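# Steady and level a wobbly stand holding a switch

## Task

Get the rocking stand resting firmly and flat on the table top while the network switch remains sitting on it; the wedges are available to shim it.

## Robot and tools

Robot: two arms, left_arm (on the +y side, carrying a left hand) and right_arm (carrying a right hand). Base poses in the scene frame: left_arm (+0.010, +0.355, +0.043) m, quat_wxyz (+1.000, 0, 0, +0.014); right_arm (+0.046, -0.312, +0.024) m, quat_wxyz (+1.000, 0, 0, +0.002). A camera stand is fixed to the floor behind the arms. Loose objects may occasionally get a short external shove.

Frames. Scene frame: origin at table-top height, halfway between the nominal bases, +x out over the table, +z up, +y toward left_arm (image left/right need not match). Fixed cameras and the table use the scene frame. Each arm's hand pose, velocities, Hand target and wrist-camera pose use that arm's own base frame, and so do its offsets. Reported hand positions can be wrong by a few cm, worse at long reach.

Hand point axes (right hand): +z runs along straight fingers toward the tips, +x across the palm away from the thumb, +y out of the palm face (palm surface at y = -0.062 m). On the left hand +x points toward the thumb instead. Straight fingertips reach about 0.139 m past the knuckles at z = -0.017 m. A rigid mast near the wrist (x +0.05 to +0.10, z -0.16 to -0.11, out to y = +0.06 m; x sign flipped on the left hand) can collide with things. Fingertips have rubber caps; the rest is hard plastic.

execute_actions(actions, cameras). actions is a list of actions; each action is a list of at most 15 rows; each row is one control step of 1/30 s and must hold exactly 48 numbers in [-1, 1], both arms in every row. An action shorter than 15 rows repeats its final row to fill out the 15 steps (0.5 s). Row order: left_arm dx, dy, dz, rx, ry, rz; left hand's 16 hinge numbers; left current_limit, speed; then the same 24 for right_arm. dx..rz are an offset, not a pose: the hand point's target relative to its Hand target at the moment the action began, in that arm's base axes. Every row in one action is measured from that same start, so rows do not add up inside an action, but consecutive actions do (repeating an offset keeps moving). Scale: 1.0 = 0.6 m for dx, dy, dz and 180 degrees for rx, ry, rz, which form one rotation vector turning about the Hand target position. A translation longer than 1.0 is shortened along its direction. All zeros re-requests the current Hand target.

Hand numbers, in this order: index_abd, index_mcp, index_pip, index_dip, middle_abd, middle_mcp, middle_pip, middle_dip, ring_abd, ring_mcp, ring_pip, ring_dip, thumb_cmc, thumb_axl, thumb_mcp, thumb_ipl. Each is an absolute goal angle scaled between the hinge's stops (degrees at +1, at -1; value when straight): _abd (+60, -60; +0.00, toward +1 away from thumb), _mcp (+128, -18; -0.75), _pip (+108, -29; -0.58), _dip (+117, -21; -0.70), all toward +1 curling to the palm; thumb_cmc (+120, -20; -0.71) swings the thumb in front of the palm; thumb_axl (+140, -27; -0.68) rolls it; thumb_mcp (+109, -69; -0.23) and thumb_ipl (+108, -77; -0.17) bend it. A 0 is a real goal, not a hold; to keep a hand unchanged resend its hand_goal, hand_current_limit and hand_speed. current_limit maps -1..+1 to 0..550 mA (floor 11 mA) for all hand motors; speed gives a goal rate of (speed+1)/2 times 8.5 rad/s. Initial values: current_limit +0.4, speed -0.6; last sent values persist.

cameras: list of names (cam_high, cam_low, cam_left_wrist, cam_right_wrist, each 672x504), ["all"], or []; omitted/null means all only when actions is empty. A wrong name voids the call. An empty actions list returns state plus images.

zoom_image(camera, region): region [x0, y0, x1, y1] in pixels of that camera's most recent image, origin top-left, at most 504 by 504; only cameras in the latest images.

finished_scene(scene): give the current scene number; it is irreversible, and the stand must stay steady and level with the switch on it after the robot lets go.

Results: end_effector_position (m) and end_effector_quat_wxyz per arm in its base frame; Hand target (last commanded pose after clipping, the base for next offsets); joint positions, velocities ("within noise" when idle), torques (include arm weight, offset and noisy; numbers 3 and 4 wrap at ±28 N m); some per-step positions; hand_goal, hand_measured, hand_current_ma (positive pushes toward -1), hand_state (moving, goal, blocked, overload); motor temperatures.

Motion behaviour: orientation commands are clipped to 40 degrees from the measured orientation each step. The hand often stops short of the target, and right_arm's elbow sags under load, so command a bit higher or send the remaining gap as a fresh offset. Tiny moves may not start. To stop pressing on something, set the target back beyond the hand point. Near the first joint's axis small hand moves can swing the whole arm. Joint ranges (rad): waist -2.880 to 2.880, shoulder 0.000 to 3.142, elbow 0.000 to 3.019 (straight 2.964), wrist pitch -1.693 to 1.571, wrist yaw -1.571 to 1.571, wrist roll -2.094 to 2.094.

Gripping and heat: fingers only press when their goal is past the object surface. A hand motor at 495 mA or more for a net 5 s shuts down for 10 s. Arm motors at 85 °C give MOTOR HOT; at 100 °C that arm drops for 30 to 60 s or more. Avoid long stretched holds and pushing at unreachable poses.

Avoid: objects falling or being left off the table, dropping or releasing moving parts, slamming or hard pushes, hitting fixed or heavy objects, and any contact or pressure between the two arms or hands.

Each tool is called after ">>>" as name(argument=value, ...) on one line, values as JSON.

## Session

>>> execute_actions(actions=[])

Scene clock: 0.00 s.
left_arm: end_effector_position=(+0.4140, -0.0486, +0.1843) hand_goal=(+0.000, -0.754, -0.576, -0.696, +0.000, -0.754, -0.576, -0.696, +0.000, -0.754, -0.576, -0.696, -0.714, -0.678, -0.226, -0.168) hand_measured=(+0.000, -0.754, -0.576, -0.696, +0.000, -0.754, -0.576, -0.696, +0.000, -0.754, -0.576, -0.696, -0.714, -0.678, -0.226, -0.168) hand_current_ma=(+0, +0, +0, +0, +0, +0, +0, +0, +0, +0, +0, +0, +0, +0, +0, +0) hand_state=(goal, goal, goal, goal, goal, goal, goal, goal, goal, goal, goal, goal, goal, goal, goal, goal) hand_current_limit=0.40 hand_speed=-0.60 end_effector_quat_wxyz=(+0.568, +0.287, +0.757, -0.149) | right_arm: end_effector_position=(+0.4818, +0.2451, +0.2727) hand_goal=(+0.000, -0.754, -0.576, -0.696, +0.000, -0.754, -0.576, -0.696, +0.000, -0.754, -0.576, -0.696, -0.714, -0.678, -0.226, -0.168) hand_measured=(+0.000, -0.754, -0.576, -0.696, +0.000, -0.754, -0.576, -0.696, +0.000, -0.754, -0.576, -0.696, -0.714, -0.678, -0.226, -0.168) hand_current_ma=(+0, +0, +0, +0, +0, +0, +0, +0, +0, +0, +0, +0, +0, +0, +0, +0) hand_state=(goal, goal, goal, goal, goal, goal, goal, goal, goal, goal, goal, goal, goal, goal, goal, goal) hand_current_limit=0.40 hand_speed=-0.60 end_effector_quat_wxyz=(-0.029, +0.603, +0.689, +0.401)
Joint positions: left_arm=[-0.11 0.878 0.363 0.157 0.482 -1.293] | right_arm=[0.472 1.19 0.935 -0.541 -0.327 0.474]
Joint velocities: within noise
Joint torques (N m): no reading
Motor temperatures (°C): left_arm=[32 32 34 34 32 32] | right_arm=[32 32 33 32 31 33]
Heat: left arm: hottest elbow 34 °C; right arm: hottest elbow 33 °C.
Hand target: left_arm +0.4224, -0.0495, +0.2035; +0.582, +0.289, +0.746, -0.145 | right_arm +0.4871, +0.2478, +0.2858; -0.025, +0.599, +0.687, +0.411

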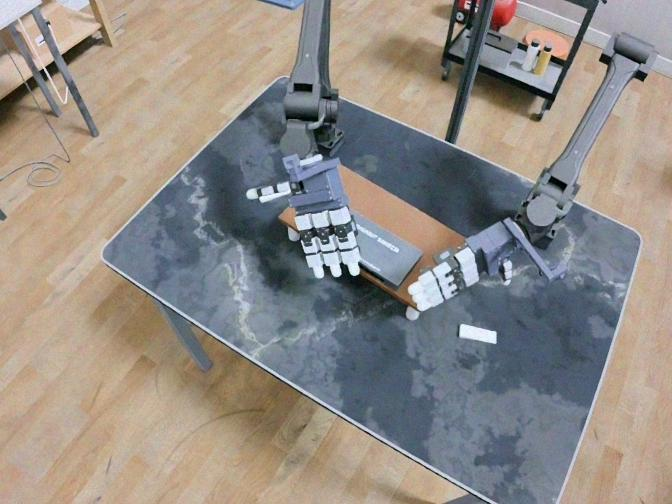

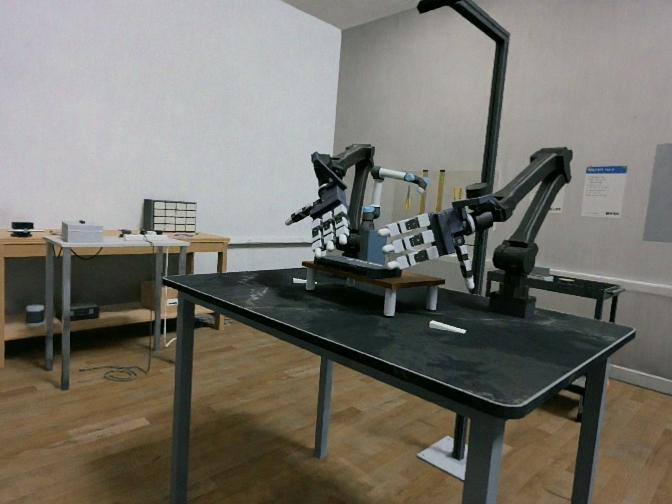

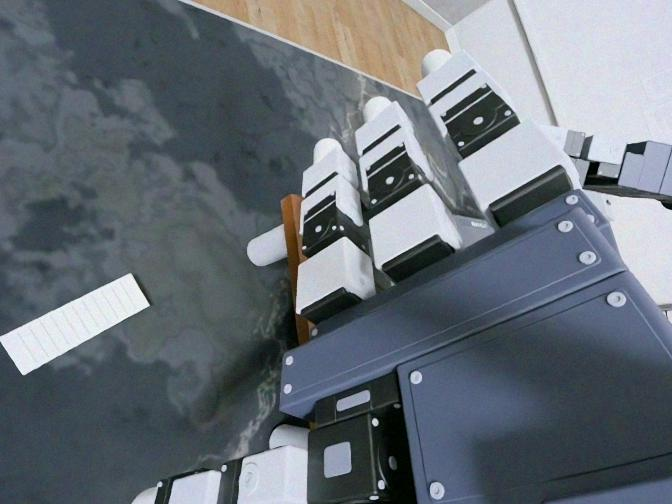

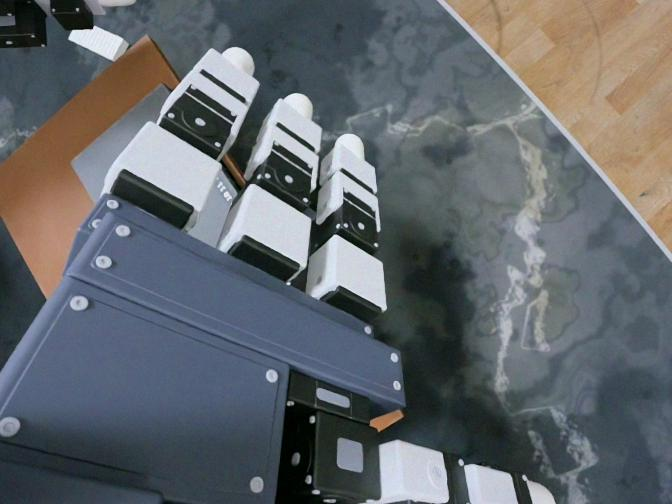

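>>> zoom_image(camera="cam_high", region=[230, 140, 560, 380])

>>> zoom_image(camera="cam_low", region=[260, 170, 560, 380])

Scaled by 1.527 from the camera's 672x504 image, which has a finer 960x720 frame.

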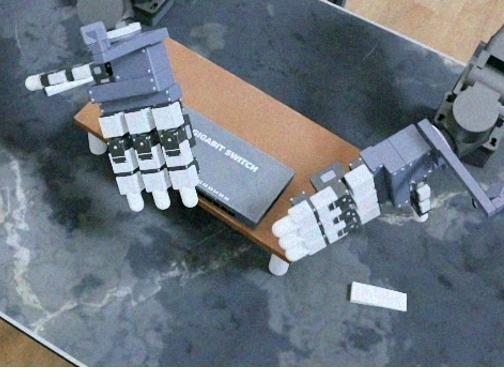

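Scaled by 1.680 from the camera's 672x504 image, which has a finer 960x720 frame.

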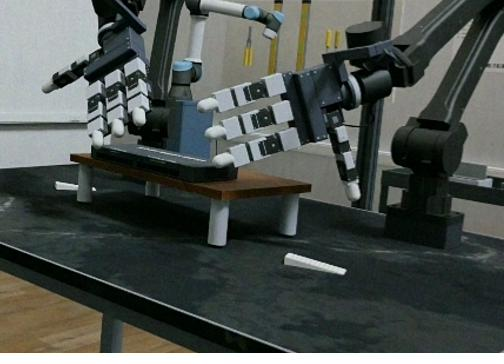

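>>> execute_actions(actions=[[[-0.05,0.06,0.08,0,0,0,0,-0.754,-0.576,-0.696,0,-0.754,-0.576,-0.696,0,-0.754,-0.576,-0.696,-0.714,-0.678,-0.226,-0.168,0.4,-0.6,-0.05,-0.08,0.08,0,0,0,0,-0.754,-0.576,-0.696,0,-0.754,-0.576,-0.696,0,-0.754,-0.576,-0.696,-0.714,-0.678,-0.226,-0.168,0.4,-0.6]],[[-0.08,0.08,0.08,0,0,0,0,-0.754,-0.576,-0.696,0,-0.754,-0.576,-0.696,0,-0.754,-0.576,-0.696,-0.714,-0.678,-0.226,-0.168,0.4,-0.6,-0.08,-0.08,0.08,0,0,0,0,-0.754,-0.576,-0.696,0,-0.754,-0.576,-0.696,0,-0.754,-0.576,-0.696,-0.714,-0.678,-0.226,-0.168,0.4,-0.6]],[[-0.08,0.08,0.04,0,0,0,0,-0.754,-0.576,-0.696,0,-0.754,-0.576,-0.696,0,-0.754,-0.576,-0.696,-0.714,-0.678,-0.226,-0.168,0.4,-0.6,-0.08,-0.08,0.04,0,0,0,0,-0.754,-0.576,-0.696,0,-0.754,-0.576,-0.696,0,-0.754,-0.576,-0.696,-0.714,-0.678,-0.226,-0.168,0.4,-0.6]]], cameras=["all"])

Scene clock: 34.17 s.
left_arm: end_effector_position=(+0.2941, +0.0758, +0.2939) hand_goal=(+0.000, -0.754, -0.576, -0.696, +0.000, -0.754, -0.576, -0.696, +0.000, -0.754, -0.576, -0.696, -0.714, -0.678, -0.226, -0.168) hand_measured=(-0.002, -0.754, -0.576, -0.696, -0.002, -0.754, -0.576, -0.696, -0.002, -0.754, -0.576, -0.696, -0.714, -0.678, -0.226, -0.168) hand_current_ma=(+0, +0, +0, +0, +0, +0, +0, +0, +0, +0, +0, +0, +0, +0, +0, +0) hand_state=(goal, goal, goal, goal, goal, goal, goal, goal, goal, goal, goal, goal, goal, goal, goal, goal) hand_current_limit=0.40 hand_speed=-0.60 end_effector_quat_wxyz=(+0.584, +0.262, +0.753, -0.154) | right_arm: end_effector_position=(+0.3558, +0.1079, +0.3847) hand_goal=(+0.000, -0.754, -0.576, -0.696, +0.000, -0.754, -0.576, -0.696, +0.000, -0.754, -0.576, -0.696, -0.714, -0.678, -0.226, -0.168) hand_measured=(+0.000, -0.758, -0.576, -0.696, +0.000, -0.756, -0.576, -0.696, +0.000, -0.758, -0.576, -0.696, -0.716, -0.678, -0.224, -0.168) hand_current_ma=(+0, -2, +0, +0, +0, -1, +0, +0, +0, -2, +0, +0, -1, +0, +2, +0) hand_state=(goal, goal, goal, goal, goal, goal, goal, goal, goal, goal, goal, goal, goal, goal, goal, goal) hand_current_limit=0.40 hand_speed=-0.60 end_effector_quat_wxyz=(-0.036, +0.603, +0.687, +0.403)
Joint positions: left_arm=[0.712 0.474 0.596 -0.937 1.191 -0.713] | right_arm=[0.136 0.738 0.985 -1.165 -0.562 0.2]
Joint torques (N m): left_arm=[-0.21 1.79 14.86 0.64 0.68 0.16] | right_arm=[-1.2 -0.32 11.18 1.31 -0.56 -0.17]
Motor temperatures (°C): left_arm=[32 32 38 34 32 31] | right_arm=[32 32 39 32 31 33]
Heat: left arm: hottest elbow 38 °C; right arm: hottest elbow 39 °C.
Hand target: left_arm +0.2965, +0.0825, +0.3236; +0.582, +0.289, +0.746, -0.145 | right_arm +0.3612, +0.1039, +0.4060; -0.025, +0.599, +0.687, +0.411
Off the commanded pose: left_arm 0.030 m, 3 deg | right_arm 0.022 m, 2 deg.
Step readings (end_effector_position of left_arm | right_arm):
0: (+0.4140, -0.0486, +0.1843) | (+0.4818, +0.2451, +0.2727)
1: (+0.4139, -0.0488, +0.1841) | (+0.4816, +0.2452, +0.2727)
2: (+0.4121, -0.0495, +0.1833) | (+0.4796, +0.2443, +0.2721)
4: (+0.4046, -0.0449, +0.1851) | (+0.4721, +0.2389, +0.2741)
8: (+0.3906, -0.0265, +0.2067) | (+0.4585, +0.2161, +0.2990)
15: (+0.3834, -0.0184, +0.2200) | (+0.4487, +0.2016, +0.3175)
16: (+0.3827, -0.0184, +0.2191) | (+0.4479, +0.2016, +0.3161)
17: (+0.3803, -0.0185, +0.2174) | (+0.4451, +0.1994, +0.3137)
19: (+0.3707, -0.0104, +0.2178) | (+0.4353, +0.1924, +0.3130)
23: (+0.3528, +0.0151, +0.2405) | (+0.4145, +0.1676, +0.3347)
30: (+0.3423, +0.0271, +0.2714) | (+0.4029, +0.1557, +0.3663)
31: (+0.3412, +0.0276, +0.2709) | (+0.4023, +0.1555, +0.3654)
32: (+0.3385, +0.0278, +0.2701) | (+0.3996, +0.1535, +0.3631)
34: (+0.3291, +0.0364, +0.2678) | (+0.3909, +0.1454, +0.3602)
38: (+0.3096, +0.0632, +0.2743) | (+0.3715, +0.1184, +0.3722)
45: (+0.2947, +0.0733, +0.2953) | (+0.3573, +0.1080, +0.3857)

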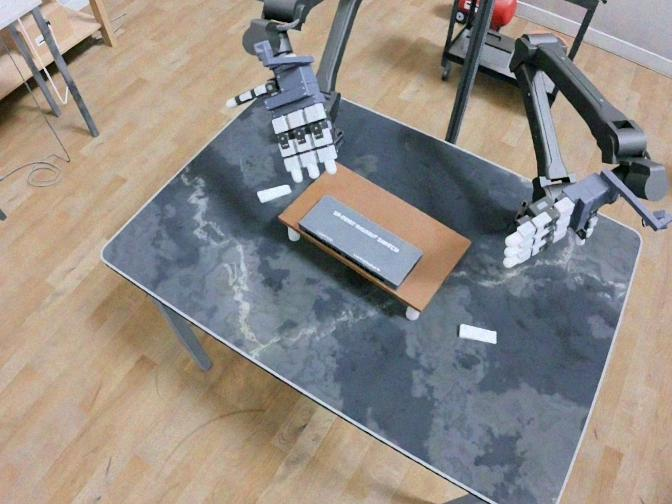

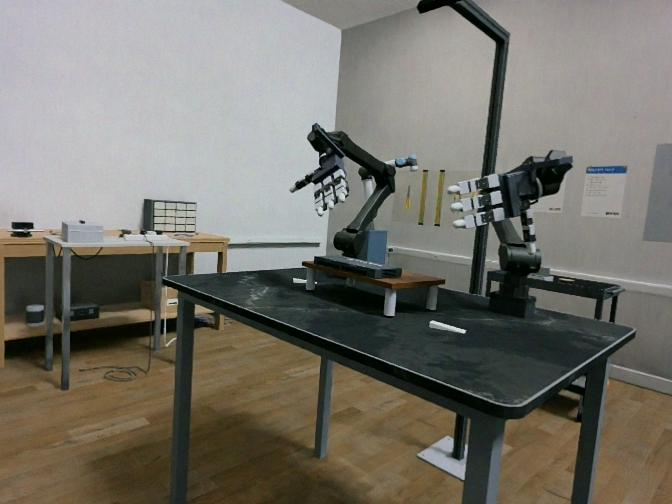

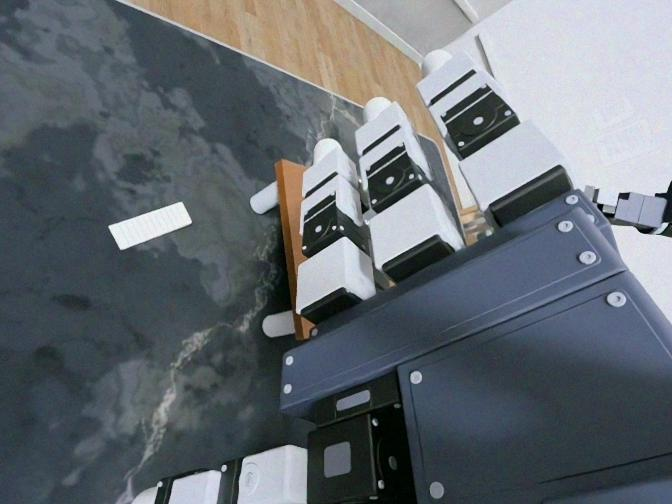

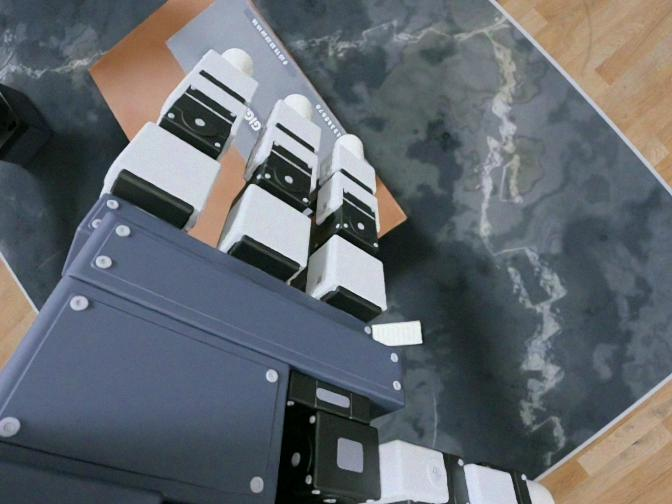

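>>> zoom_image(camera="cam_high", region=[240, 140, 520, 360])

>>> zoom_image(camera="cam_low", region=[280, 240, 480, 350])

Scaled by 1.800 from the camera's 672x504 image, which has a finer 960x720 frame.

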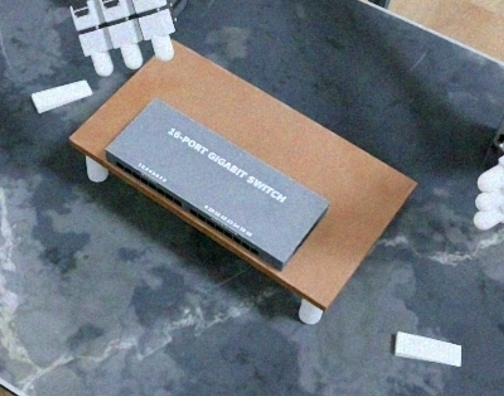

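Scaled by 2.520 from the camera's 672x504 image, which has a finer 960x720 frame.

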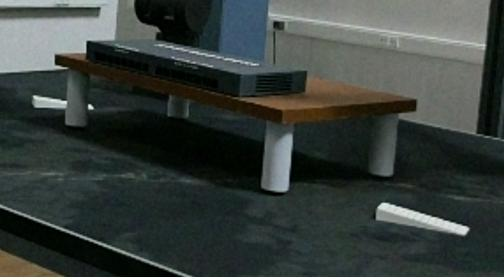

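>>> zoom_image(camera="cam_low", region=[370, 270, 460, 330])

>>> zoom_image(camera="cam_low", region=[285, 250, 375, 310])

>>> zoom_image(camera="cam_left_wrist", region=[90, 130, 340, 380])

>>> zoom_image(camera="cam_high", region=[380, 280, 500, 370])

Scaled by 5.600 from the camera's 672x504 image, which has a finer 960x720 frame.

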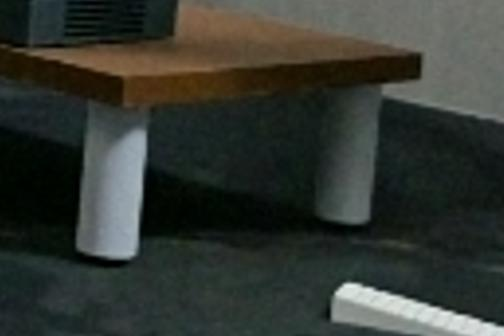

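Scaled by 5.600 from the camera's 672x504 image, which has a finer 960x720 frame.

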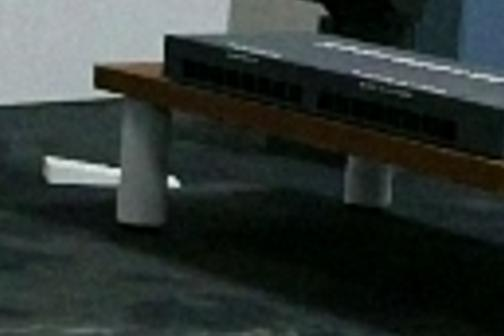

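Scaled by 2.016 from the camera's 672x504 image, which has a finer 960x720 frame.

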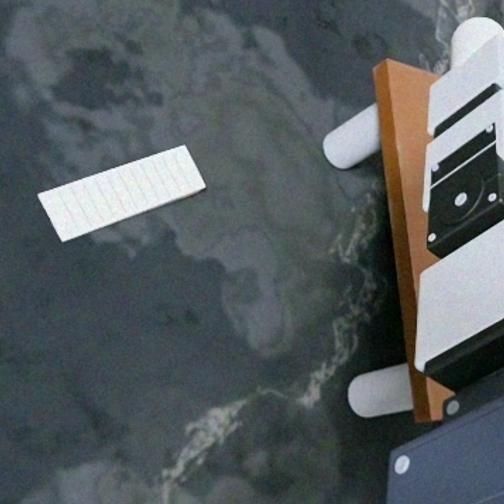

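Scaled by 4.200 from the camera's 672x504 image, which has a finer 960x720 frame.

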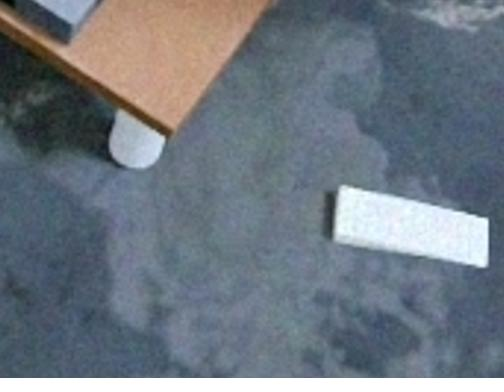

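>>> execute_actions(actions=[[[0,0,-0.083,-0.039,0,0,0,-0.754,-0.576,-0.696,0,-0.754,-0.576,-0.696,0,-0.754,-0.576,-0.696,0.571,-0.678,-0.226,-0.168,0.4,-0.6,0,0,0,0,0,0,0,-0.754,-0.576,-0.696,0,-0.754,-0.576,-0.696,0,-0.754,-0.576,-0.696,-0.714,-0.678,-0.226,-0.168,0.4,-0.6]],[[0,0,-0.083,-0.039,0,0,0,-0.754,-0.576,-0.696,0,-0.754,-0.576,-0.696,0,-0.754,-0.576,-0.696,0.571,-0.678,-0.226,-0.168,0.4,-0.6,0,0,0,0,0,0,0,-0.754,-0.576,-0.696,0,-0.754,-0.576,-0.696,0,-0.754,-0.576,-0.696,-0.714,-0.678,-0.226,-0.168,0.4,-0.6]],[[0,0,-0.083,-0.039,0,0,0,-0.754,-0.576,-0.696,0,-0.754,-0.576,-0.696,0,-0.754,-0.576,-0.696,0.571,-0.678,-0.226,-0.168,0.4,-0.6,0,0,0,0,0,0,0,-0.754,-0.576,-0.696,0,-0.754,-0.576,-0.696,0,-0.754,-0.576,-0.696,-0.714,-0.678,-0.226,-0.168,0.4,-0.6]],[[0,0,-0.083,-0.039,0,0,0,-0.754,-0.576,-0.696,0,-0.754,-0.576,-0.696,0,-0.754,-0.576,-0.696,0.571,-0.678,-0.226,-0.168,0.4,-0.6,0,0,0,0,0,0,0,-0.754,-0.576,-0.696,0,-0.754,-0.576,-0.696,0,-0.754,-0.576,-0.696,-0.714,-0.678,-0.226,-0.168,0.4,-0.6]]], cameras=["cam_left_wrist","cam_high","cam_low"])

Scene clock: 206.33 s.
left_arm: end_effector_position=(+0.2908, +0.0762, +0.1188) hand_goal=(+0.000, -0.754, -0.576, -0.696, +0.000, -0.754, -0.576, -0.696, +0.000, -0.754, -0.576, -0.696, +0.570, -0.678, -0.226, -0.168) hand_measured=(-0.002, -0.752, -0.576, -0.696, -0.002, -0.752, -0.576, -0.696, -0.002, -0.752, -0.576, -0.696, +0.556, -0.678, -0.226, -0.168) hand_current_ma=(+0, +0, +0, +0, -1, +0, +0, +0, +0, +0, +0, +0, -10, +0, +0, +0) hand_state=(goal, goal, goal, goal, goal, goal, goal, goal, goal, goal, goal, goal, goal, goal, goal, goal) hand_current_limit=0.40 hand_speed=-0.60 end_effector_quat_wxyz=(+0.621, +0.141, +0.694, -0.336) | right_arm: end_effector_position=(+0.3556, +0.1077, +0.3843) hand_goal=(+0.000, -0.754, -0.576, -0.696, +0.000, -0.754, -0.576, -0.696, +0.000, -0.754, -0.576, -0.696, -0.714, -0.678, -0.226, -0.168) hand_measured=(+0.000, -0.758, -0.576, -0.696, +0.000, -0.756, -0.576, -0.696, +0.000, -0.758, -0.576, -0.696, -0.716, -0.678, -0.224, -0.168) hand_current_ma=(+0, -2, +0, +0, +0, -1, +0, +0, +0, -2, +0, +0, -1, +0, +2, +0) hand_state=(goal, goal, goal, goal, goal, goal, goal, goal, goal, goal, goal, goal, goal, goal, goal, goal) hand_current_limit=0.40 hand_speed=-0.60 end_effector_quat_wxyz=(-0.036, +0.603, +0.688, +0.403)
Joint positions: left_arm=[0.873 0.927 0.254 -0.584 1.569 -0.61] | right_arm=[0.134 0.738 0.985 -1.168 -0.563 0.197]
Joint torques (N m): left_arm=[-0.91 -0.44 8.76 0.95 0.99 0.23] | right_arm=[-1.38 -0.5 11.23 1.31 -0.56 -0.18]
Motor temperatures (°C): left_arm=[31 32 57 34 33 31] | right_arm=[32 32 51 32 32 33]
Heat: left arm: hottest elbow 57 °C; right arm: hottest elbow 51 °C.
Hand target: left_arm +0.2965, +0.0825, +0.1244; +0.635, +0.139, +0.689, -0.321 | right_arm +0.3612, +0.1038, +0.4060; -0.025, +0.599, +0.687, +0.411
Off the commanded pose: left_arm 0.010 m, 2 deg | right_arm 0.023 m, 2 deg.
joint sent to its limit (left arm) — joint 5 (wrist yaw), upper limit. The joint targets still meet the commanded pose.
Step readings (end_effector_position of left_arm | right_arm):
0: (+0.2941, +0.0758, +0.2939) | (+0.3558, +0.1079, +0.3847)
1: (+0.2941, +0.0753, +0.2945) | (+0.3558, +0.1079, +0.3847)
2: (+0.2944, +0.0736, +0.2962) | (+0.3558, +0.1079, +0.3847)
4: (+0.2947, +0.0718, +0.2983) | (+0.3558, +0.1079, +0.3848)
8: (+0.2944, +0.0770, +0.2838) | (+0.3558, +0.1078, +0.3847)
15: (+0.2958, +0.0786, +0.2693) | (+0.3556, +0.1077, +0.3843)
16: (+0.2958, +0.0780, +0.2690) | (+0.3556, +0.1077, +0.3843)
17: (+0.2956, +0.0762, +0.2685) | (+0.3556, +0.1077, +0.3843)
19: (+0.2948, +0.0734, +0.2608) | (+0.3556, +0.1077, +0.3843)
23: (+0.2911, +0.0743, +0.2272) | (+0.3556, +0.1077, +0.3843)
30: (+0.2936, +0.0769, +0.2185) | (+0.3556, +0.1077, +0.3843)
31: (+0.2940, +0.0768, +0.2190) | (+0.3556, +0.1077, +0.3843)
32: (+0.2943, +0.0757, +0.2199) | (+0.3556, +0.1077, +0.3843)
34: (+0.2939, +0.0740, +0.2135) | (+0.3556, +0.1077, +0.3843)
38: (+0.2896, +0.0740, +0.1801) | (+0.3556, +0.1077, +0.3843)
45: (+0.2924, +0.0765, +0.1696) | (+0.3556, +0.1077, +0.3843)
46: (+0.2929, +0.0769, +0.1703) | (+0.3556, +0.1077, +0.3843)
47: (+0.2934, +0.0765, +0.1701) | (+0.3556, +0.1077, +0.3843)
49: (+0.2931, +0.0754, +0.1641) | (+0.3556, +0.1077, +0.3843)
53: (+0.2881, +0.0738, +0.1310) | (+0.3556, +0.1077, +0.3843)
60: (+0.2897, +0.0751, +0.1178) | (+0.3556, +0.1077, +0.3843)
Images, in order (width x height): cam_high 672x504, cam_low 672x504, cam_left_wrist 672x504.

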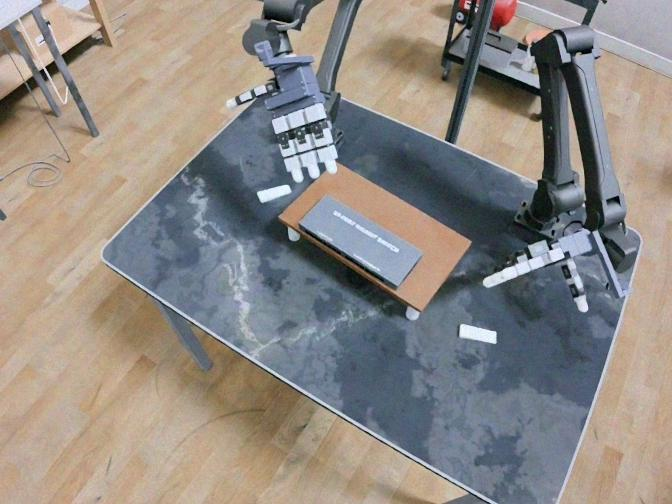

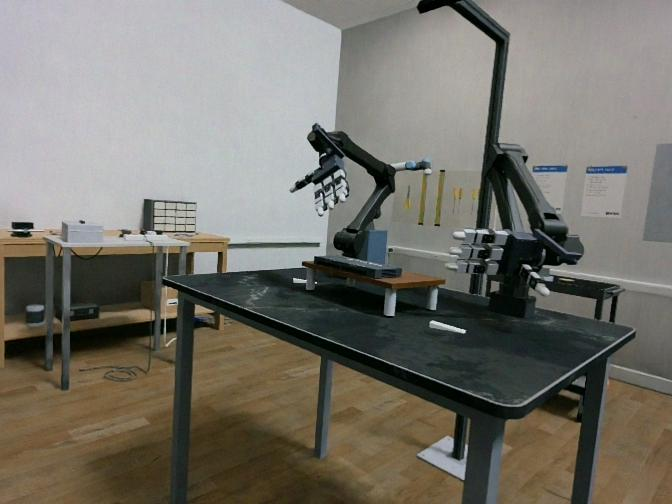

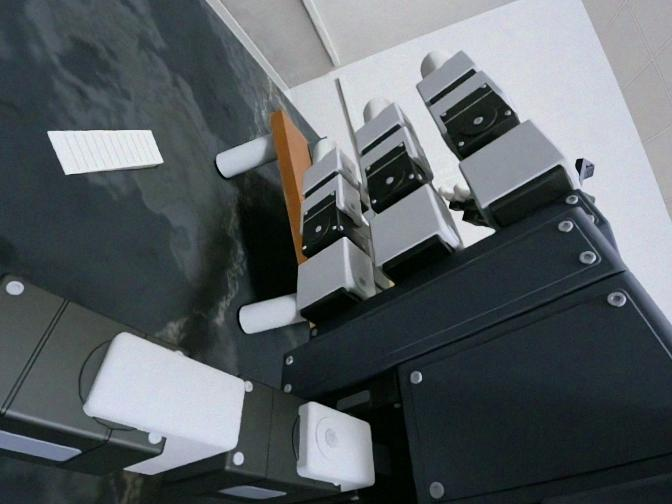

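>>> zoom_image(camera="cam_left_wrist", region=[200, 110, 320, 200])

>>> zoom_image(camera="cam_left_wrist", region=[220, 270, 340, 360])

Scaled by 4.200 from the camera's 672x504 image, which has a finer 960x720 frame.

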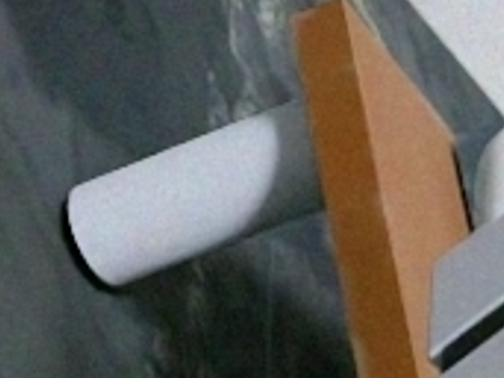

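Scaled by 4.200 from the camera's 672x504 image, which has a finer 960x720 frame.

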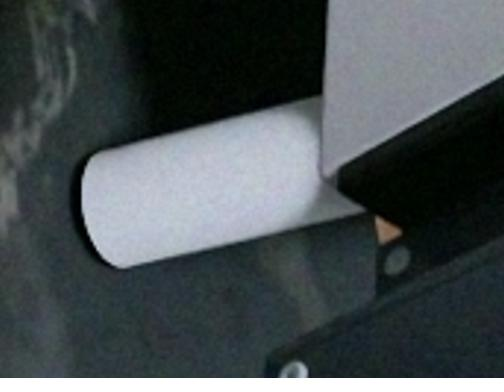

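>>> execute_actions(actions=[[[0,0,0.1,0,0,0,0,-0.754,-0.576,-0.696,0,-0.754,-0.576,-0.696,0,-0.754,-0.576,-0.696,-0.714,-0.678,-0.226,-0.168,0.4,-0.6,0,0,0,0,0,0,0,-0.754,-0.576,-0.696,0,-0.754,-0.576,-0.696,0,-0.754,-0.576,-0.696,-0.714,-0.678,-0.226,-0.168,0.4,-0.6]],[[0,0,0.08,0.089,0.0895,-0.014,0,-0.754,-0.576,-0.696,0,-0.754,-0.576,-0.696,0,-0.754,-0.576,-0.696,-0.714,-0.678,-0.226,-0.168,0.4,-0.6,0,0,0,0,0,0,0,-0.754,-0.576,-0.696,0,-0.754,-0.576,-0.696,0,-0.754,-0.576,-0.696,-0.714,-0.678,-0.226,-0.168,0.4,-0.6]],[[0,0,0.08,0.089,0.0895,-0.014,0,-0.754,-0.576,-0.696,0,-0.754,-0.576,-0.696,0,-0.754,-0.576,-0.696,-0.714,-0.678,-0.226,-0.168,0.4,-0.6,0,0,0,0,0,0,0,-0.754,-0.576,-0.696,0,-0.754,-0.576,-0.696,0,-0.754,-0.576,-0.696,-0.714,-0.678,-0.226,-0.168,0.4,-0.6]],[[0,0,0,0.089,0.0895,-0.014,0,-0.754,-0.576,-0.696,0,-0.754,-0.576,-0.696,0,-0.754,-0.576,-0.696,-0.714,-0.678,-0.226,-0.168,0.4,-0.6,0,0,0,0,0,0,0,-0.754,-0.576,-0.696,0,-0.754,-0.576,-0.696,0,-0.754,-0.576,-0.696,-0.714,-0.678,-0.226,-0.168,0.4,-0.6]],[[0,0,0,0.089,0.0895,-0.014,0,-0.754,-0.576,-0.696,0,-0.754,-0.576,-0.696,0,-0.754,-0.576,-0.696,-0.714,-0.678,-0.226,-0.168,0.4,-0.6,0,0,0,0,0,0,0,-0.754,-0.576,-0.696,0,-0.754,-0.576,-0.696,0,-0.754,-0.576,-0.696,-0.714,-0.678,-0.226,-0.168,0.4,-0.6]]], cameras=["all"])

Scene clock: 279.10 s.
left_arm: end_effector_position=(+0.2863, +0.0842, +0.2605) hand_goal=(+0.000, -0.754, -0.576, -0.696, +0.000, -0.754, -0.576, -0.696, +0.000, -0.754, -0.576, -0.696, -0.714, -0.678, -0.226, -0.168) hand_measured=(-0.002, -0.752, -0.576, -0.696, -0.002, -0.752, -0.576, -0.696, -0.002, -0.752, -0.576, -0.696, -0.712, -0.678, -0.222, -0.168) hand_current_ma=(+0, +0, +0, +0, +0, +1, +0, +0, +0, +1, +0, +0, +1, +0, +2, +0) hand_state=(goal, goal, goal, goal, goal, goal, goal, goal, goal, goal, goal, goal, goal, goal, goal, goal) hand_current_limit=0.40 hand_speed=-0.60 end_effector_quat_wxyz=(-0.015, +0.309, +0.951, -0.007) | right_arm: end_effector_position=(+0.3556, +0.1077, +0.3843) hand_goal=(+0.000, -0.754, -0.576, -0.696, +0.000, -0.754, -0.576, -0.696, +0.000, -0.754, -0.576, -0.696, -0.714, -0.678, -0.226, -0.168) hand_measured=(+0.000, -0.758, -0.576, -0.696, +0.000, -0.756, -0.576, -0.696, +0.000, -0.758, -0.576, -0.696, -0.716, -0.678, -0.224, -0.168) hand_current_ma=(+0, -2, +0, +0, +0, -1, +0, +0, +0, -2, +0, +0, -1, +0, +2, +0) hand_state=(goal, goal, goal, goal, goal, goal, goal, goal, goal, goal, goal, goal, goal, goal, goal, goal) hand_current_limit=0.40 hand_speed=-0.60 end_effector_quat_wxyz=(-0.036, +0.603, +0.688, +0.403)
Joint positions: left_arm=[0.012 1.02 1.074 -1.657 0.003 -0.931] | right_arm=[0.134 0.738 0.985 -1.168 -0.563 0.197]
Joint torques (N m): left_arm=[-2.02 -4.01 13.16 -0.44 -0.29 -0.11] | right_arm=[-1.49 -0.38 11.25 1.25 -0.55 -0.17]
Motor temperatures (°C): left_arm=[31 32 48 34 35 31] | right_arm=[32 31 52 32 32 33]
Heat: left arm: hottest elbow 48 °C; right arm: hottest elbow 52 °C.
Hand target: left_arm +0.2964, +0.0825, +0.2804; +0.001, +0.308, +0.951, +0.001 | right_arm +0.3612, +0.1038, +0.4060; -0.025, +0.599, +0.687, +0.411
Off the commanded pose: left_arm 0.022 m, 2 deg | right_arm 0.023 m, 2 deg.
Step readings (end_effector_position of left_arm | right_arm):
0: (+0.2908, +0.0762, +0.1188) | (+0.3556, +0.1077, +0.3843)
1: (+0.2908, +0.0762, +0.1188) | (+0.3556, +0.1077, +0.3843)
2: (+0.2905, +0.0760, +0.1192) | (+0.3556, +0.1077, +0.3843)
4: (+0.2896, +0.0747, +0.1242) | (+0.3556, +0.1077, +0.3843)
8: (+0.2922, +0.0767, +0.1507) | (+0.3556, +0.1077, +0.3843)
15: (+0.2918, +0.0761, +0.1664) | (+0.3556, +0.1077, +0.3843)
16: (+0.2913, +0.0768, +0.1647) | (+0.3556, +0.1077, +0.3843)
17: (+0.2899, +0.0801, +0.1593) | (+0.3556, +0.1077, +0.3843)
19: (+0.2860, +0.0847, +0.1588) | (+0.3556, +0.1077, +0.3843)
23: (+0.2873, +0.0800, +0.1988) | (+0.3556, +0.1077, +0.3843)
30: (+0.2896, +0.0793, +0.2176) | (+0.3556, +0.1077, +0.3843)
31: (+0.2883, +0.0805, +0.2133) | (+0.3556, +0.1077, +0.3843)
32: (+0.2845, +0.0847, +0.2078) | (+0.3556, +0.1077, +0.3843)
34: (+0.2786, +0.0906, +0.2059) | (+0.3556, +0.1077, +0.3843)
38: (+0.2854, +0.0818, +0.2445) | (+0.3556, +0.1077, +0.3843)
45: (+0.2900, +0.0826, +0.2662) | (+0.3556, +0.1077, +0.3843)
46: (+0.2884, +0.0844, +0.2622) | (+0.3556, +0.1077, +0.3843)
47: (+0.2848, +0.0898, +0.2581) | (+0.3556, +0.1077, +0.3843)
49: (+0.2804, +0.0964, +0.2540) | (+0.3556, +0.1077, +0.3843)
53: (+0.2896, +0.0840, +0.2581) | (+0.3556, +0.1077, +0.3843)
60: (+0.2888, +0.0825, +0.2593) | (+0.3556, +0.1077, +0.3843)
61: (+0.2873, +0.0843, +0.2593) | (+0.3556, +0.1077, +0.3843)
62: (+0.2842, +0.0899, +0.2609) | (+0.3556, +0.1077, +0.3843)
64: (+0.2820, +0.0962, +0.2670) | (+0.3556, +0.1077, +0.3843)
68: (+0.2934, +0.0834, +0.2685) | (+0.3556, +0.1077, +0.3843)
75: (+0.2888, +0.0831, +0.2586) | (+0.3556, +0.1077, +0.3843)

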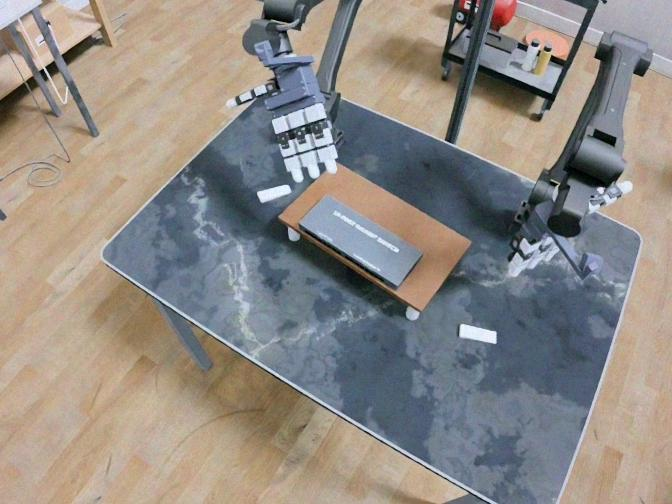

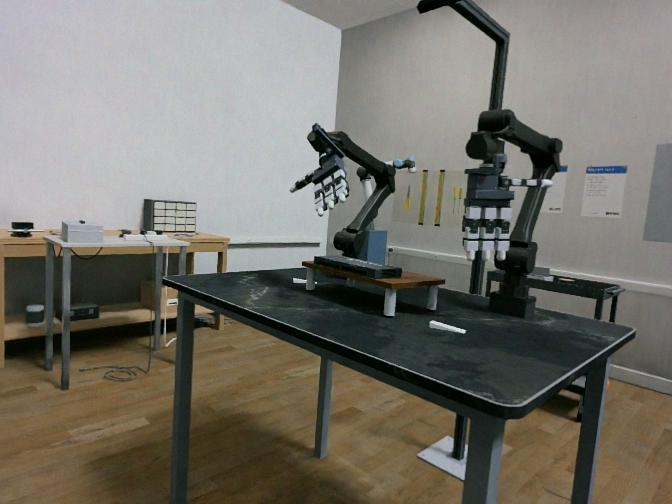

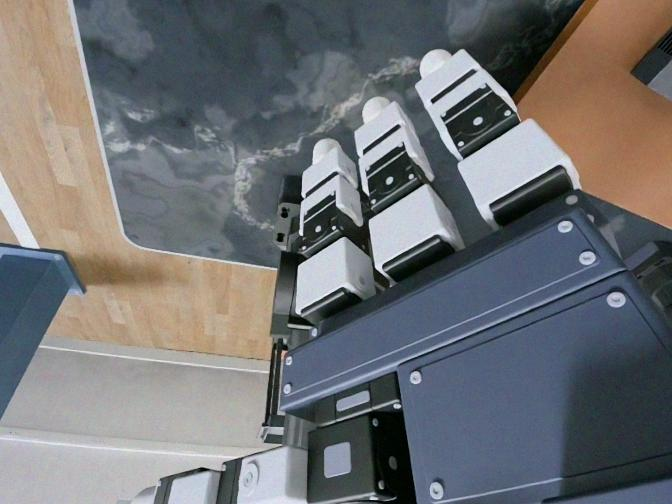

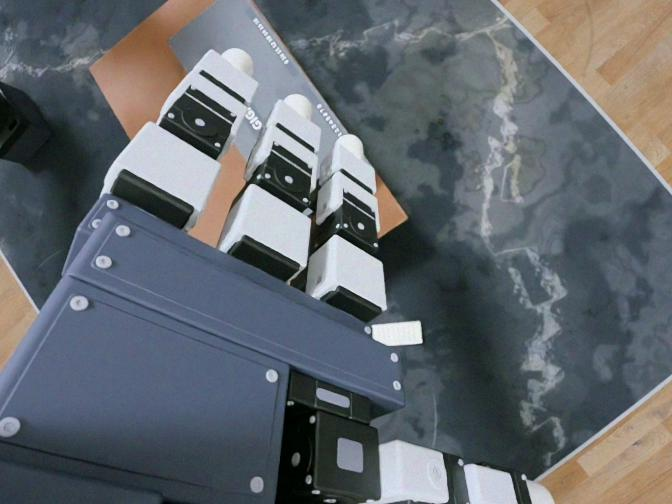

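>>> execute_actions(actions=[[[0.044,-0.0775,0,0,0,0,0,0,0.08,-0.696,0,0,0.08,-0.696,0,-0.754,-0.576,-0.696,-0.714,-0.678,-0.226,-0.168,0.4,-0.6,0,0,0,0,0,0,0,-0.754,-0.576,-0.696,0,-0.754,-0.576,-0.696,0,-0.754,-0.576,-0.696,-0.714,-0.678,-0.226,-0.168,0.4,-0.6]],[[0.044,-0.0775,0,0,0,0,0,0,0.08,-0.696,0,0,0.08,-0.696,0,-0.754,-0.576,-0.696,-0.714,-0.678,-0.226,-0.168,0.4,-0.6,0,0,0,0,0,0,0,-0.754,-0.576,-0.696,0,-0.754,-0.576,-0.696,0,-0.754,-0.576,-0.696,-0.714,-0.678,-0.226,-0.168,0.4,-0.6]],[[0.044,-0.0775,0,0,0,0,0,0,0.08,-0.696,0,0,0.08,-0.696,0,-0.754,-0.576,-0.696,-0.714,-0.678,-0.226,-0.168,0.4,-0.6,0,0,0,0,0,0,0,-0.754,-0.576,-0.696,0,-0.754,-0.576,-0.696,0,-0.754,-0.576,-0.696,-0.714,-0.678,-0.226,-0.168,0.4,-0.6]],[[0.044,-0.0775,0,0,0,0,0,0,0.08,-0.696,0,0,0.08,-0.696,0,-0.754,-0.576,-0.696,-0.714,-0.678,-0.226,-0.168,0.4,-0.6,0,0,0,0,0,0,0,-0.754,-0.576,-0.696,0,-0.754,-0.576,-0.696,0,-0.754,-0.576,-0.696,-0.714,-0.678,-0.226,-0.168,0.4,-0.6]]], cameras=["cam_high","cam_low","cam_left_wrist"])

Scene clock: 302.20 s.
left_arm: end_effector_position=(+0.3901, -0.0973, +0.2650) hand_goal=(+0.000, +0.000, +0.080, -0.696, +0.000, +0.000, +0.080, -0.696, +0.000, -0.754, -0.576, -0.696, -0.714, -0.678, -0.226, -0.168) hand_measured=(-0.002, -0.016, +0.074, -0.696, -0.002, -0.016, +0.072, -0.696, +0.000, -0.752, -0.576, -0.696, -0.712, -0.678, -0.222, -0.168) hand_current_ma=(+0, -15, -3, +0, +0, -14, -4, +0, +0, +1, +0, +0, +0, +0, +2, +0) hand_state=(goal, goal, goal, goal, goal, goal, goal, goal, goal, goal, goal, goal, goal, goal, goal, goal) hand_current_limit=0.40 hand_speed=-0.60 end_effector_quat_wxyz=(-0.019, +0.312, +0.950, +0.002) | right_arm: end_effector_position=(+0.3556, +0.1077, +0.3843) hand_goal=(+0.000, -0.754, -0.576, -0.696, +0.000, -0.754, -0.576, -0.696, +0.000, -0.754, -0.576, -0.696, -0.714, -0.678, -0.226, -0.168) hand_measured=(+0.000, -0.758, -0.576, -0.696, +0.000, -0.756, -0.576, -0.696, +0.000, -0.758, -0.576, -0.696, -0.716, -0.678, -0.224, -0.168) hand_current_ma=(+0, -2, +0, +0, +0, -1, +0, +0, +0, -2, +0, +0, -1, +0, +2, +0) hand_state=(goal, goal, goal, goal, goal, goal, goal, goal, goal, goal, goal, goal, goal, goal, goal, goal) hand_current_limit=0.40 hand_speed=-0.60 end_effector_quat_wxyz=(-0.036, +0.603, +0.688, +0.403)
Joint positions: left_arm=[-0.463 1.409 1.4 -1.6 0.001 -1.399] | right_arm=[0.134 0.738 0.985 -1.168 -0.563 0.197]
Joint torques (N m): left_arm=[-1.38 -9.41 13.01 -0.2 -0.39 -0.15] | right_arm=[-1.38 -0.44 11.26 1.26 -0.56 -0.17]
Heat: left arm: hottest elbow 49 °C; right arm: hottest elbow 53 °C.
Hand target: left_arm +0.4020, -0.1035, +0.2803; +0.001, +0.308, +0.951, +0.001 | right_arm +0.3612, +0.1038, +0.4060; -0.025, +0.599, +0.687, +0.411
Off the commanded pose: left_arm 0.020 m, 2 deg | right_arm 0.023 m, 2 deg.
Step readings (end_effector_position of left_arm | right_arm):
0: (+0.2863, +0.0842, +0.2605) | (+0.3556, +0.1077, +0.3843)
1: (+0.2863, +0.0839, +0.2607) | (+0.3556, +0.1077, +0.3843)
2: (+0.2868, +0.0816, +0.2609) | (+0.3556, +0.1077, +0.3843)
4: (+0.2913, +0.0713, +0.2627) | (+0.3556, +0.1077, +0.3843)
8: (+0.3052, +0.0431, +0.2639) | (+0.3556, +0.1077, +0.3843)
15: (+0.3086, +0.0390, +0.2610) | (+0.3556, +0.1077, +0.3843)
16: (+0.3084, +0.0390, +0.2612) | (+0.3556, +0.1077, +0.3843)
17: (+0.3089, +0.0370, +0.2620) | (+0.3556, +0.1077, +0.3843)
19: (+0.3143, +0.0282, +0.2650) | (+0.3556, +0.1077, +0.3843)
23: (+0.3312, -0.0003, +0.2665) | (+0.3556, +0.1077, +0.3843)
30: (+0.3354, -0.0061, +0.2613) | (+0.3556, +0.1077, +0.3843)
31: (+0.3352, -0.0062, +0.2616) | (+0.3556, +0.1077, +0.3843)
32: (+0.3360, -0.0084, +0.2627) | (+0.3556, +0.1077, +0.3843)
34: (+0.3416, -0.0161, +0.2662) | (+0.3556, +0.1077, +0.3843)
38: (+0.3577, -0.0431, +0.2684) | (+0.3556, +0.1077, +0.3843)
45: (+0.3621, -0.0513, +0.2620) | (+0.3556, +0.1077, +0.3843)
46: (+0.3621, -0.0513, +0.2623) | (+0.3556, +0.1077, +0.3843)
47: (+0.3628, -0.0535, +0.2633) | (+0.3556, +0.1077, +0.3843)
49: (+0.3692, -0.0609, +0.2674) | (+0.3556, +0.1077, +0.3843)
53: (+0.3853, -0.0869, +0.2707) | (+0.3556, +0.1077, +0.3843)
60: (+0.3892, -0.0969, +0.2625) | (+0.3556, +0.1077, +0.3843)
Images, in order (width x height): cam_high 672x504, cam_low 672x504, cam_left_wrist 672x504.

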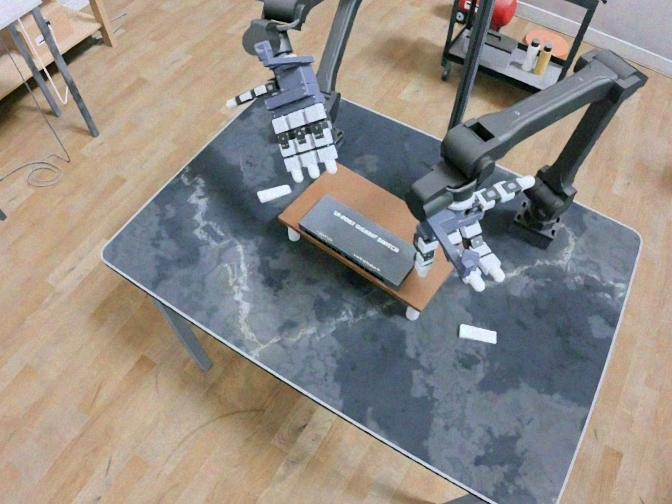

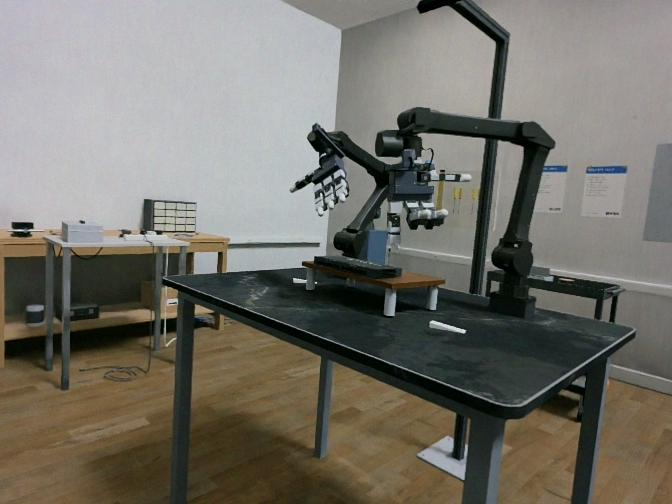

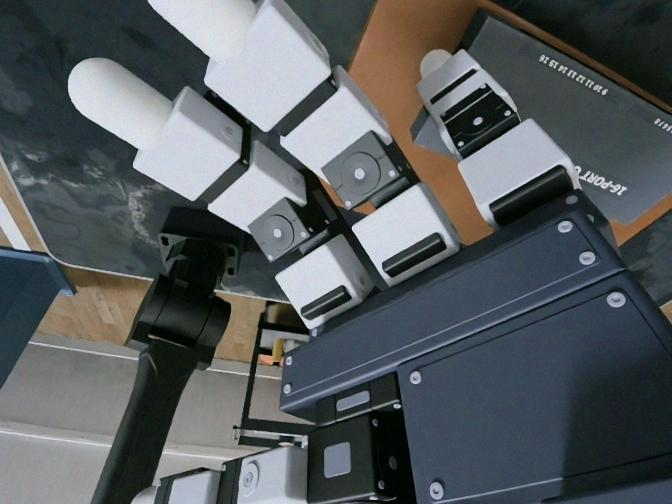

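>>> execute_actions(actions=[[[0,-0.03,-0.05,0,0,0,0,0,0.08,-0.696,0,0,0.08,-0.696,0,-0.754,-0.576,-0.696,-0.714,-0.678,-0.226,-0.168,0.4,-0.6,0,0,0,0,0,0,0,-0.754,-0.576,-0.696,0,-0.754,-0.576,-0.696,0,-0.754,-0.576,-0.696,-0.714,-0.678,-0.226,-0.168,0.4,-0.6]],[[0,0,-0.03,0,0,0,0,0,0.08,-0.696,0,0,0.08,-0.696,0,-0.754,-0.576,-0.696,-0.714,-0.678,-0.226,-0.168,0.4,-0.6,0,0,0,0,0,0,0,-0.754,-0.576,-0.696,0,-0.754,-0.576,-0.696,0,-0.754,-0.576,-0.696,-0.714,-0.678,-0.226,-0.168,0.4,-0.6]]], cameras=["cam_high","cam_low","cam_left_wrist"])

>>> zoom_image(camera="cam_low", region=[290, 220, 470, 340])

>>> zoom_image(camera="cam_high", region=[370, 220, 500, 350])

Scene clock: 319.17 s.
left_arm: end_effector_position=(+0.3989, -0.1162, +0.2359) hand_goal=(+0.000, +0.000, +0.080, -0.696, +0.000, +0.000, +0.080, -0.696, +0.000, -0.754, -0.576, -0.696, -0.714, -0.678, -0.226, -0.168) hand_measured=(-0.002, -0.016, +0.074, -0.696, -0.002, -0.016, +0.072, -0.696, +0.000, -0.752, -0.576, -0.696, -0.712, -0.678, -0.222, -0.168) hand_current_ma=(+0, -15, -3, +0, +0, -14, -4, +0, +0, +1, +0, +0, +0, +0, +2, +0) hand_state=(goal, goal, goal, goal, goal, goal, goal, goal, goal, goal, goal, goal, goal, goal, goal, goal) hand_current_limit=0.40 hand_speed=-0.60 end_effector_quat_wxyz=(+0.000, +0.308, +0.951, +0.000) | right_arm: end_effector_position=(+0.3556, +0.1077, +0.3843) hand_goal=(+0.000, -0.754, -0.576, -0.696, +0.000, -0.754, -0.576, -0.696, +0.000, -0.754, -0.576, -0.696, -0.714, -0.678, -0.226, -0.168) hand_measured=(+0.000, -0.758, -0.576, -0.696, +0.000, -0.756, -0.576, -0.696, +0.000, -0.758, -0.576, -0.696, -0.716, -0.678, -0.224, -0.168) hand_current_ma=(+0, -2, +0, +0, +0, -1, +0, +0, +0, -2, +0, +0, -1, +0, +2, +0) hand_state=(goal, goal, goal, goal, goal, goal, goal, goal, goal, goal, goal, goal, goal, goal, goal, goal) hand_current_limit=0.40 hand_speed=-0.60 end_effector_quat_wxyz=(-0.036, +0.603, +0.688, +0.403)
Joint positions: left_arm=[-0.494 1.432 1.35 -1.488 0 -1.438] | right_arm=[0.134 0.738 0.985 -1.168 -0.563 0.197]
Joint torques (N m): left_arm=[-2.02 -9.7 9.32 0.23 -0.38 -0.13] | right_arm=[-1.38 -0.38 11.22 1.28 -0.56 -0.16]
Heat: left arm: hottest elbow 48 °C; right arm: hottest elbow 53 °C.
Hand target: left_arm +0.4021, -0.1215, +0.2324; +0.001, +0.308, +0.951, +0.001 | right_arm +0.3612, +0.1038, +0.4060; -0.025, +0.599, +0.687, +0.411
Off the commanded pose: left_arm 0.007 m, 0 deg | right_arm 0.023 m, 2 deg.
Step readings (end_effector_position of left_arm | right_arm):
0: (+0.3901, -0.0973, +0.2650) | (+0.3556, +0.1077, +0.3843)
1: (+0.3901, -0.0973, +0.2650) | (+0.3556, +0.1077, +0.3843)
2: (+0.3906, -0.0979, +0.2649) | (+0.3556, +0.1077, +0.3843)
4: (+0.3936, -0.1012, +0.2644) | (+0.3556, +0.1077, +0.3843)
8: (+0.3987, -0.1114, +0.2611) | (+0.3556, +0.1077, +0.3843)
15: (+0.3989, -0.1162, +0.2546) | (+0.3556, +0.1077, +0.3843)
16: (+0.3988, -0.1162, +0.2540) | (+0.3556, +0.1077, +0.3843)
17: (+0.3992, -0.1164, +0.2528) | (+0.3556, +0.1077, +0.3843)
19: (+0.4000, -0.1168, +0.2488) | (+0.3556, +0.1077, +0.3843)
23: (+0.3979, -0.1157, +0.2387) | (+0.3556, +0.1077, +0.3843)
30: (+0.3987, -0.1161, +0.2359) | (+0.3556, +0.1077, +0.3843)
Images, in order (width x height): cam_high 672x504, cam_low 672x504, cam_left_wrist 672x504.

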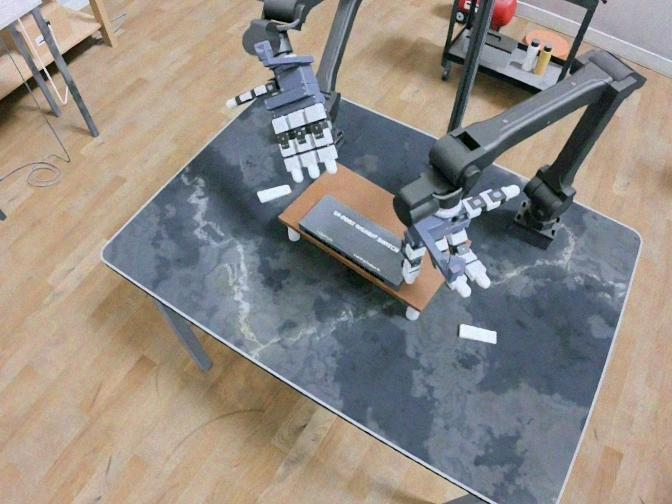

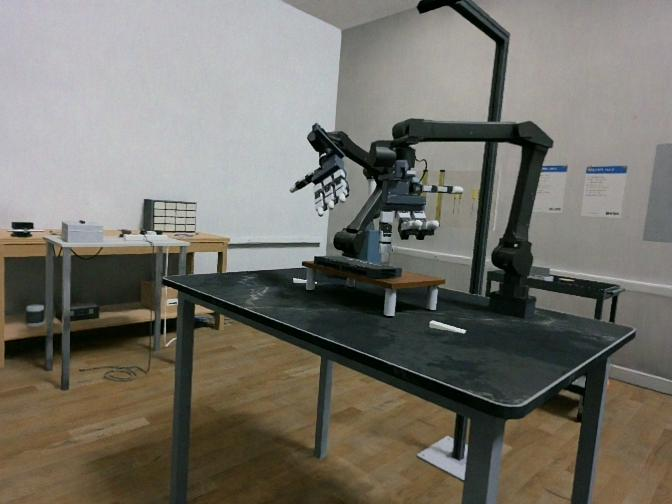

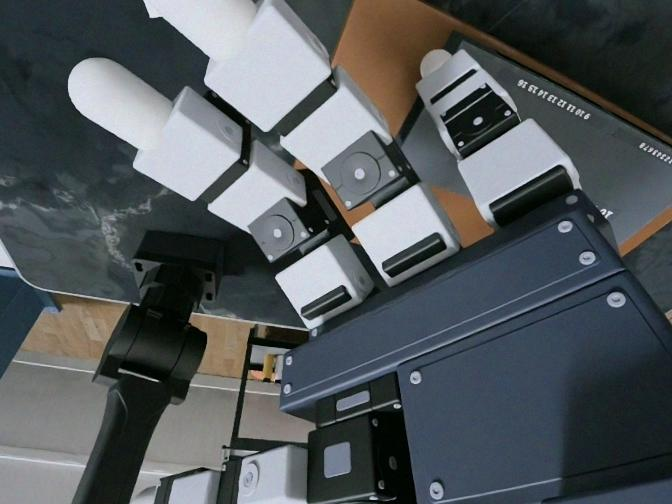

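Scaled by 2.800 from the camera's 672x504 image, which has a finer 960x720 frame.

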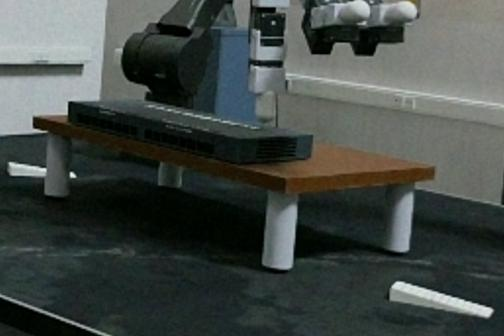

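Scaled by 3.877 from the camera's 672x504 image, which has a finer 960x720 frame.

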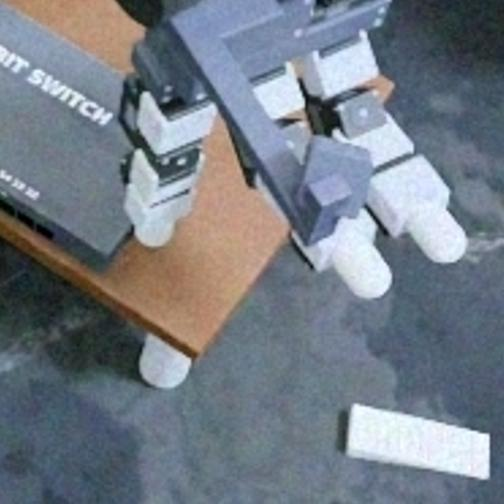

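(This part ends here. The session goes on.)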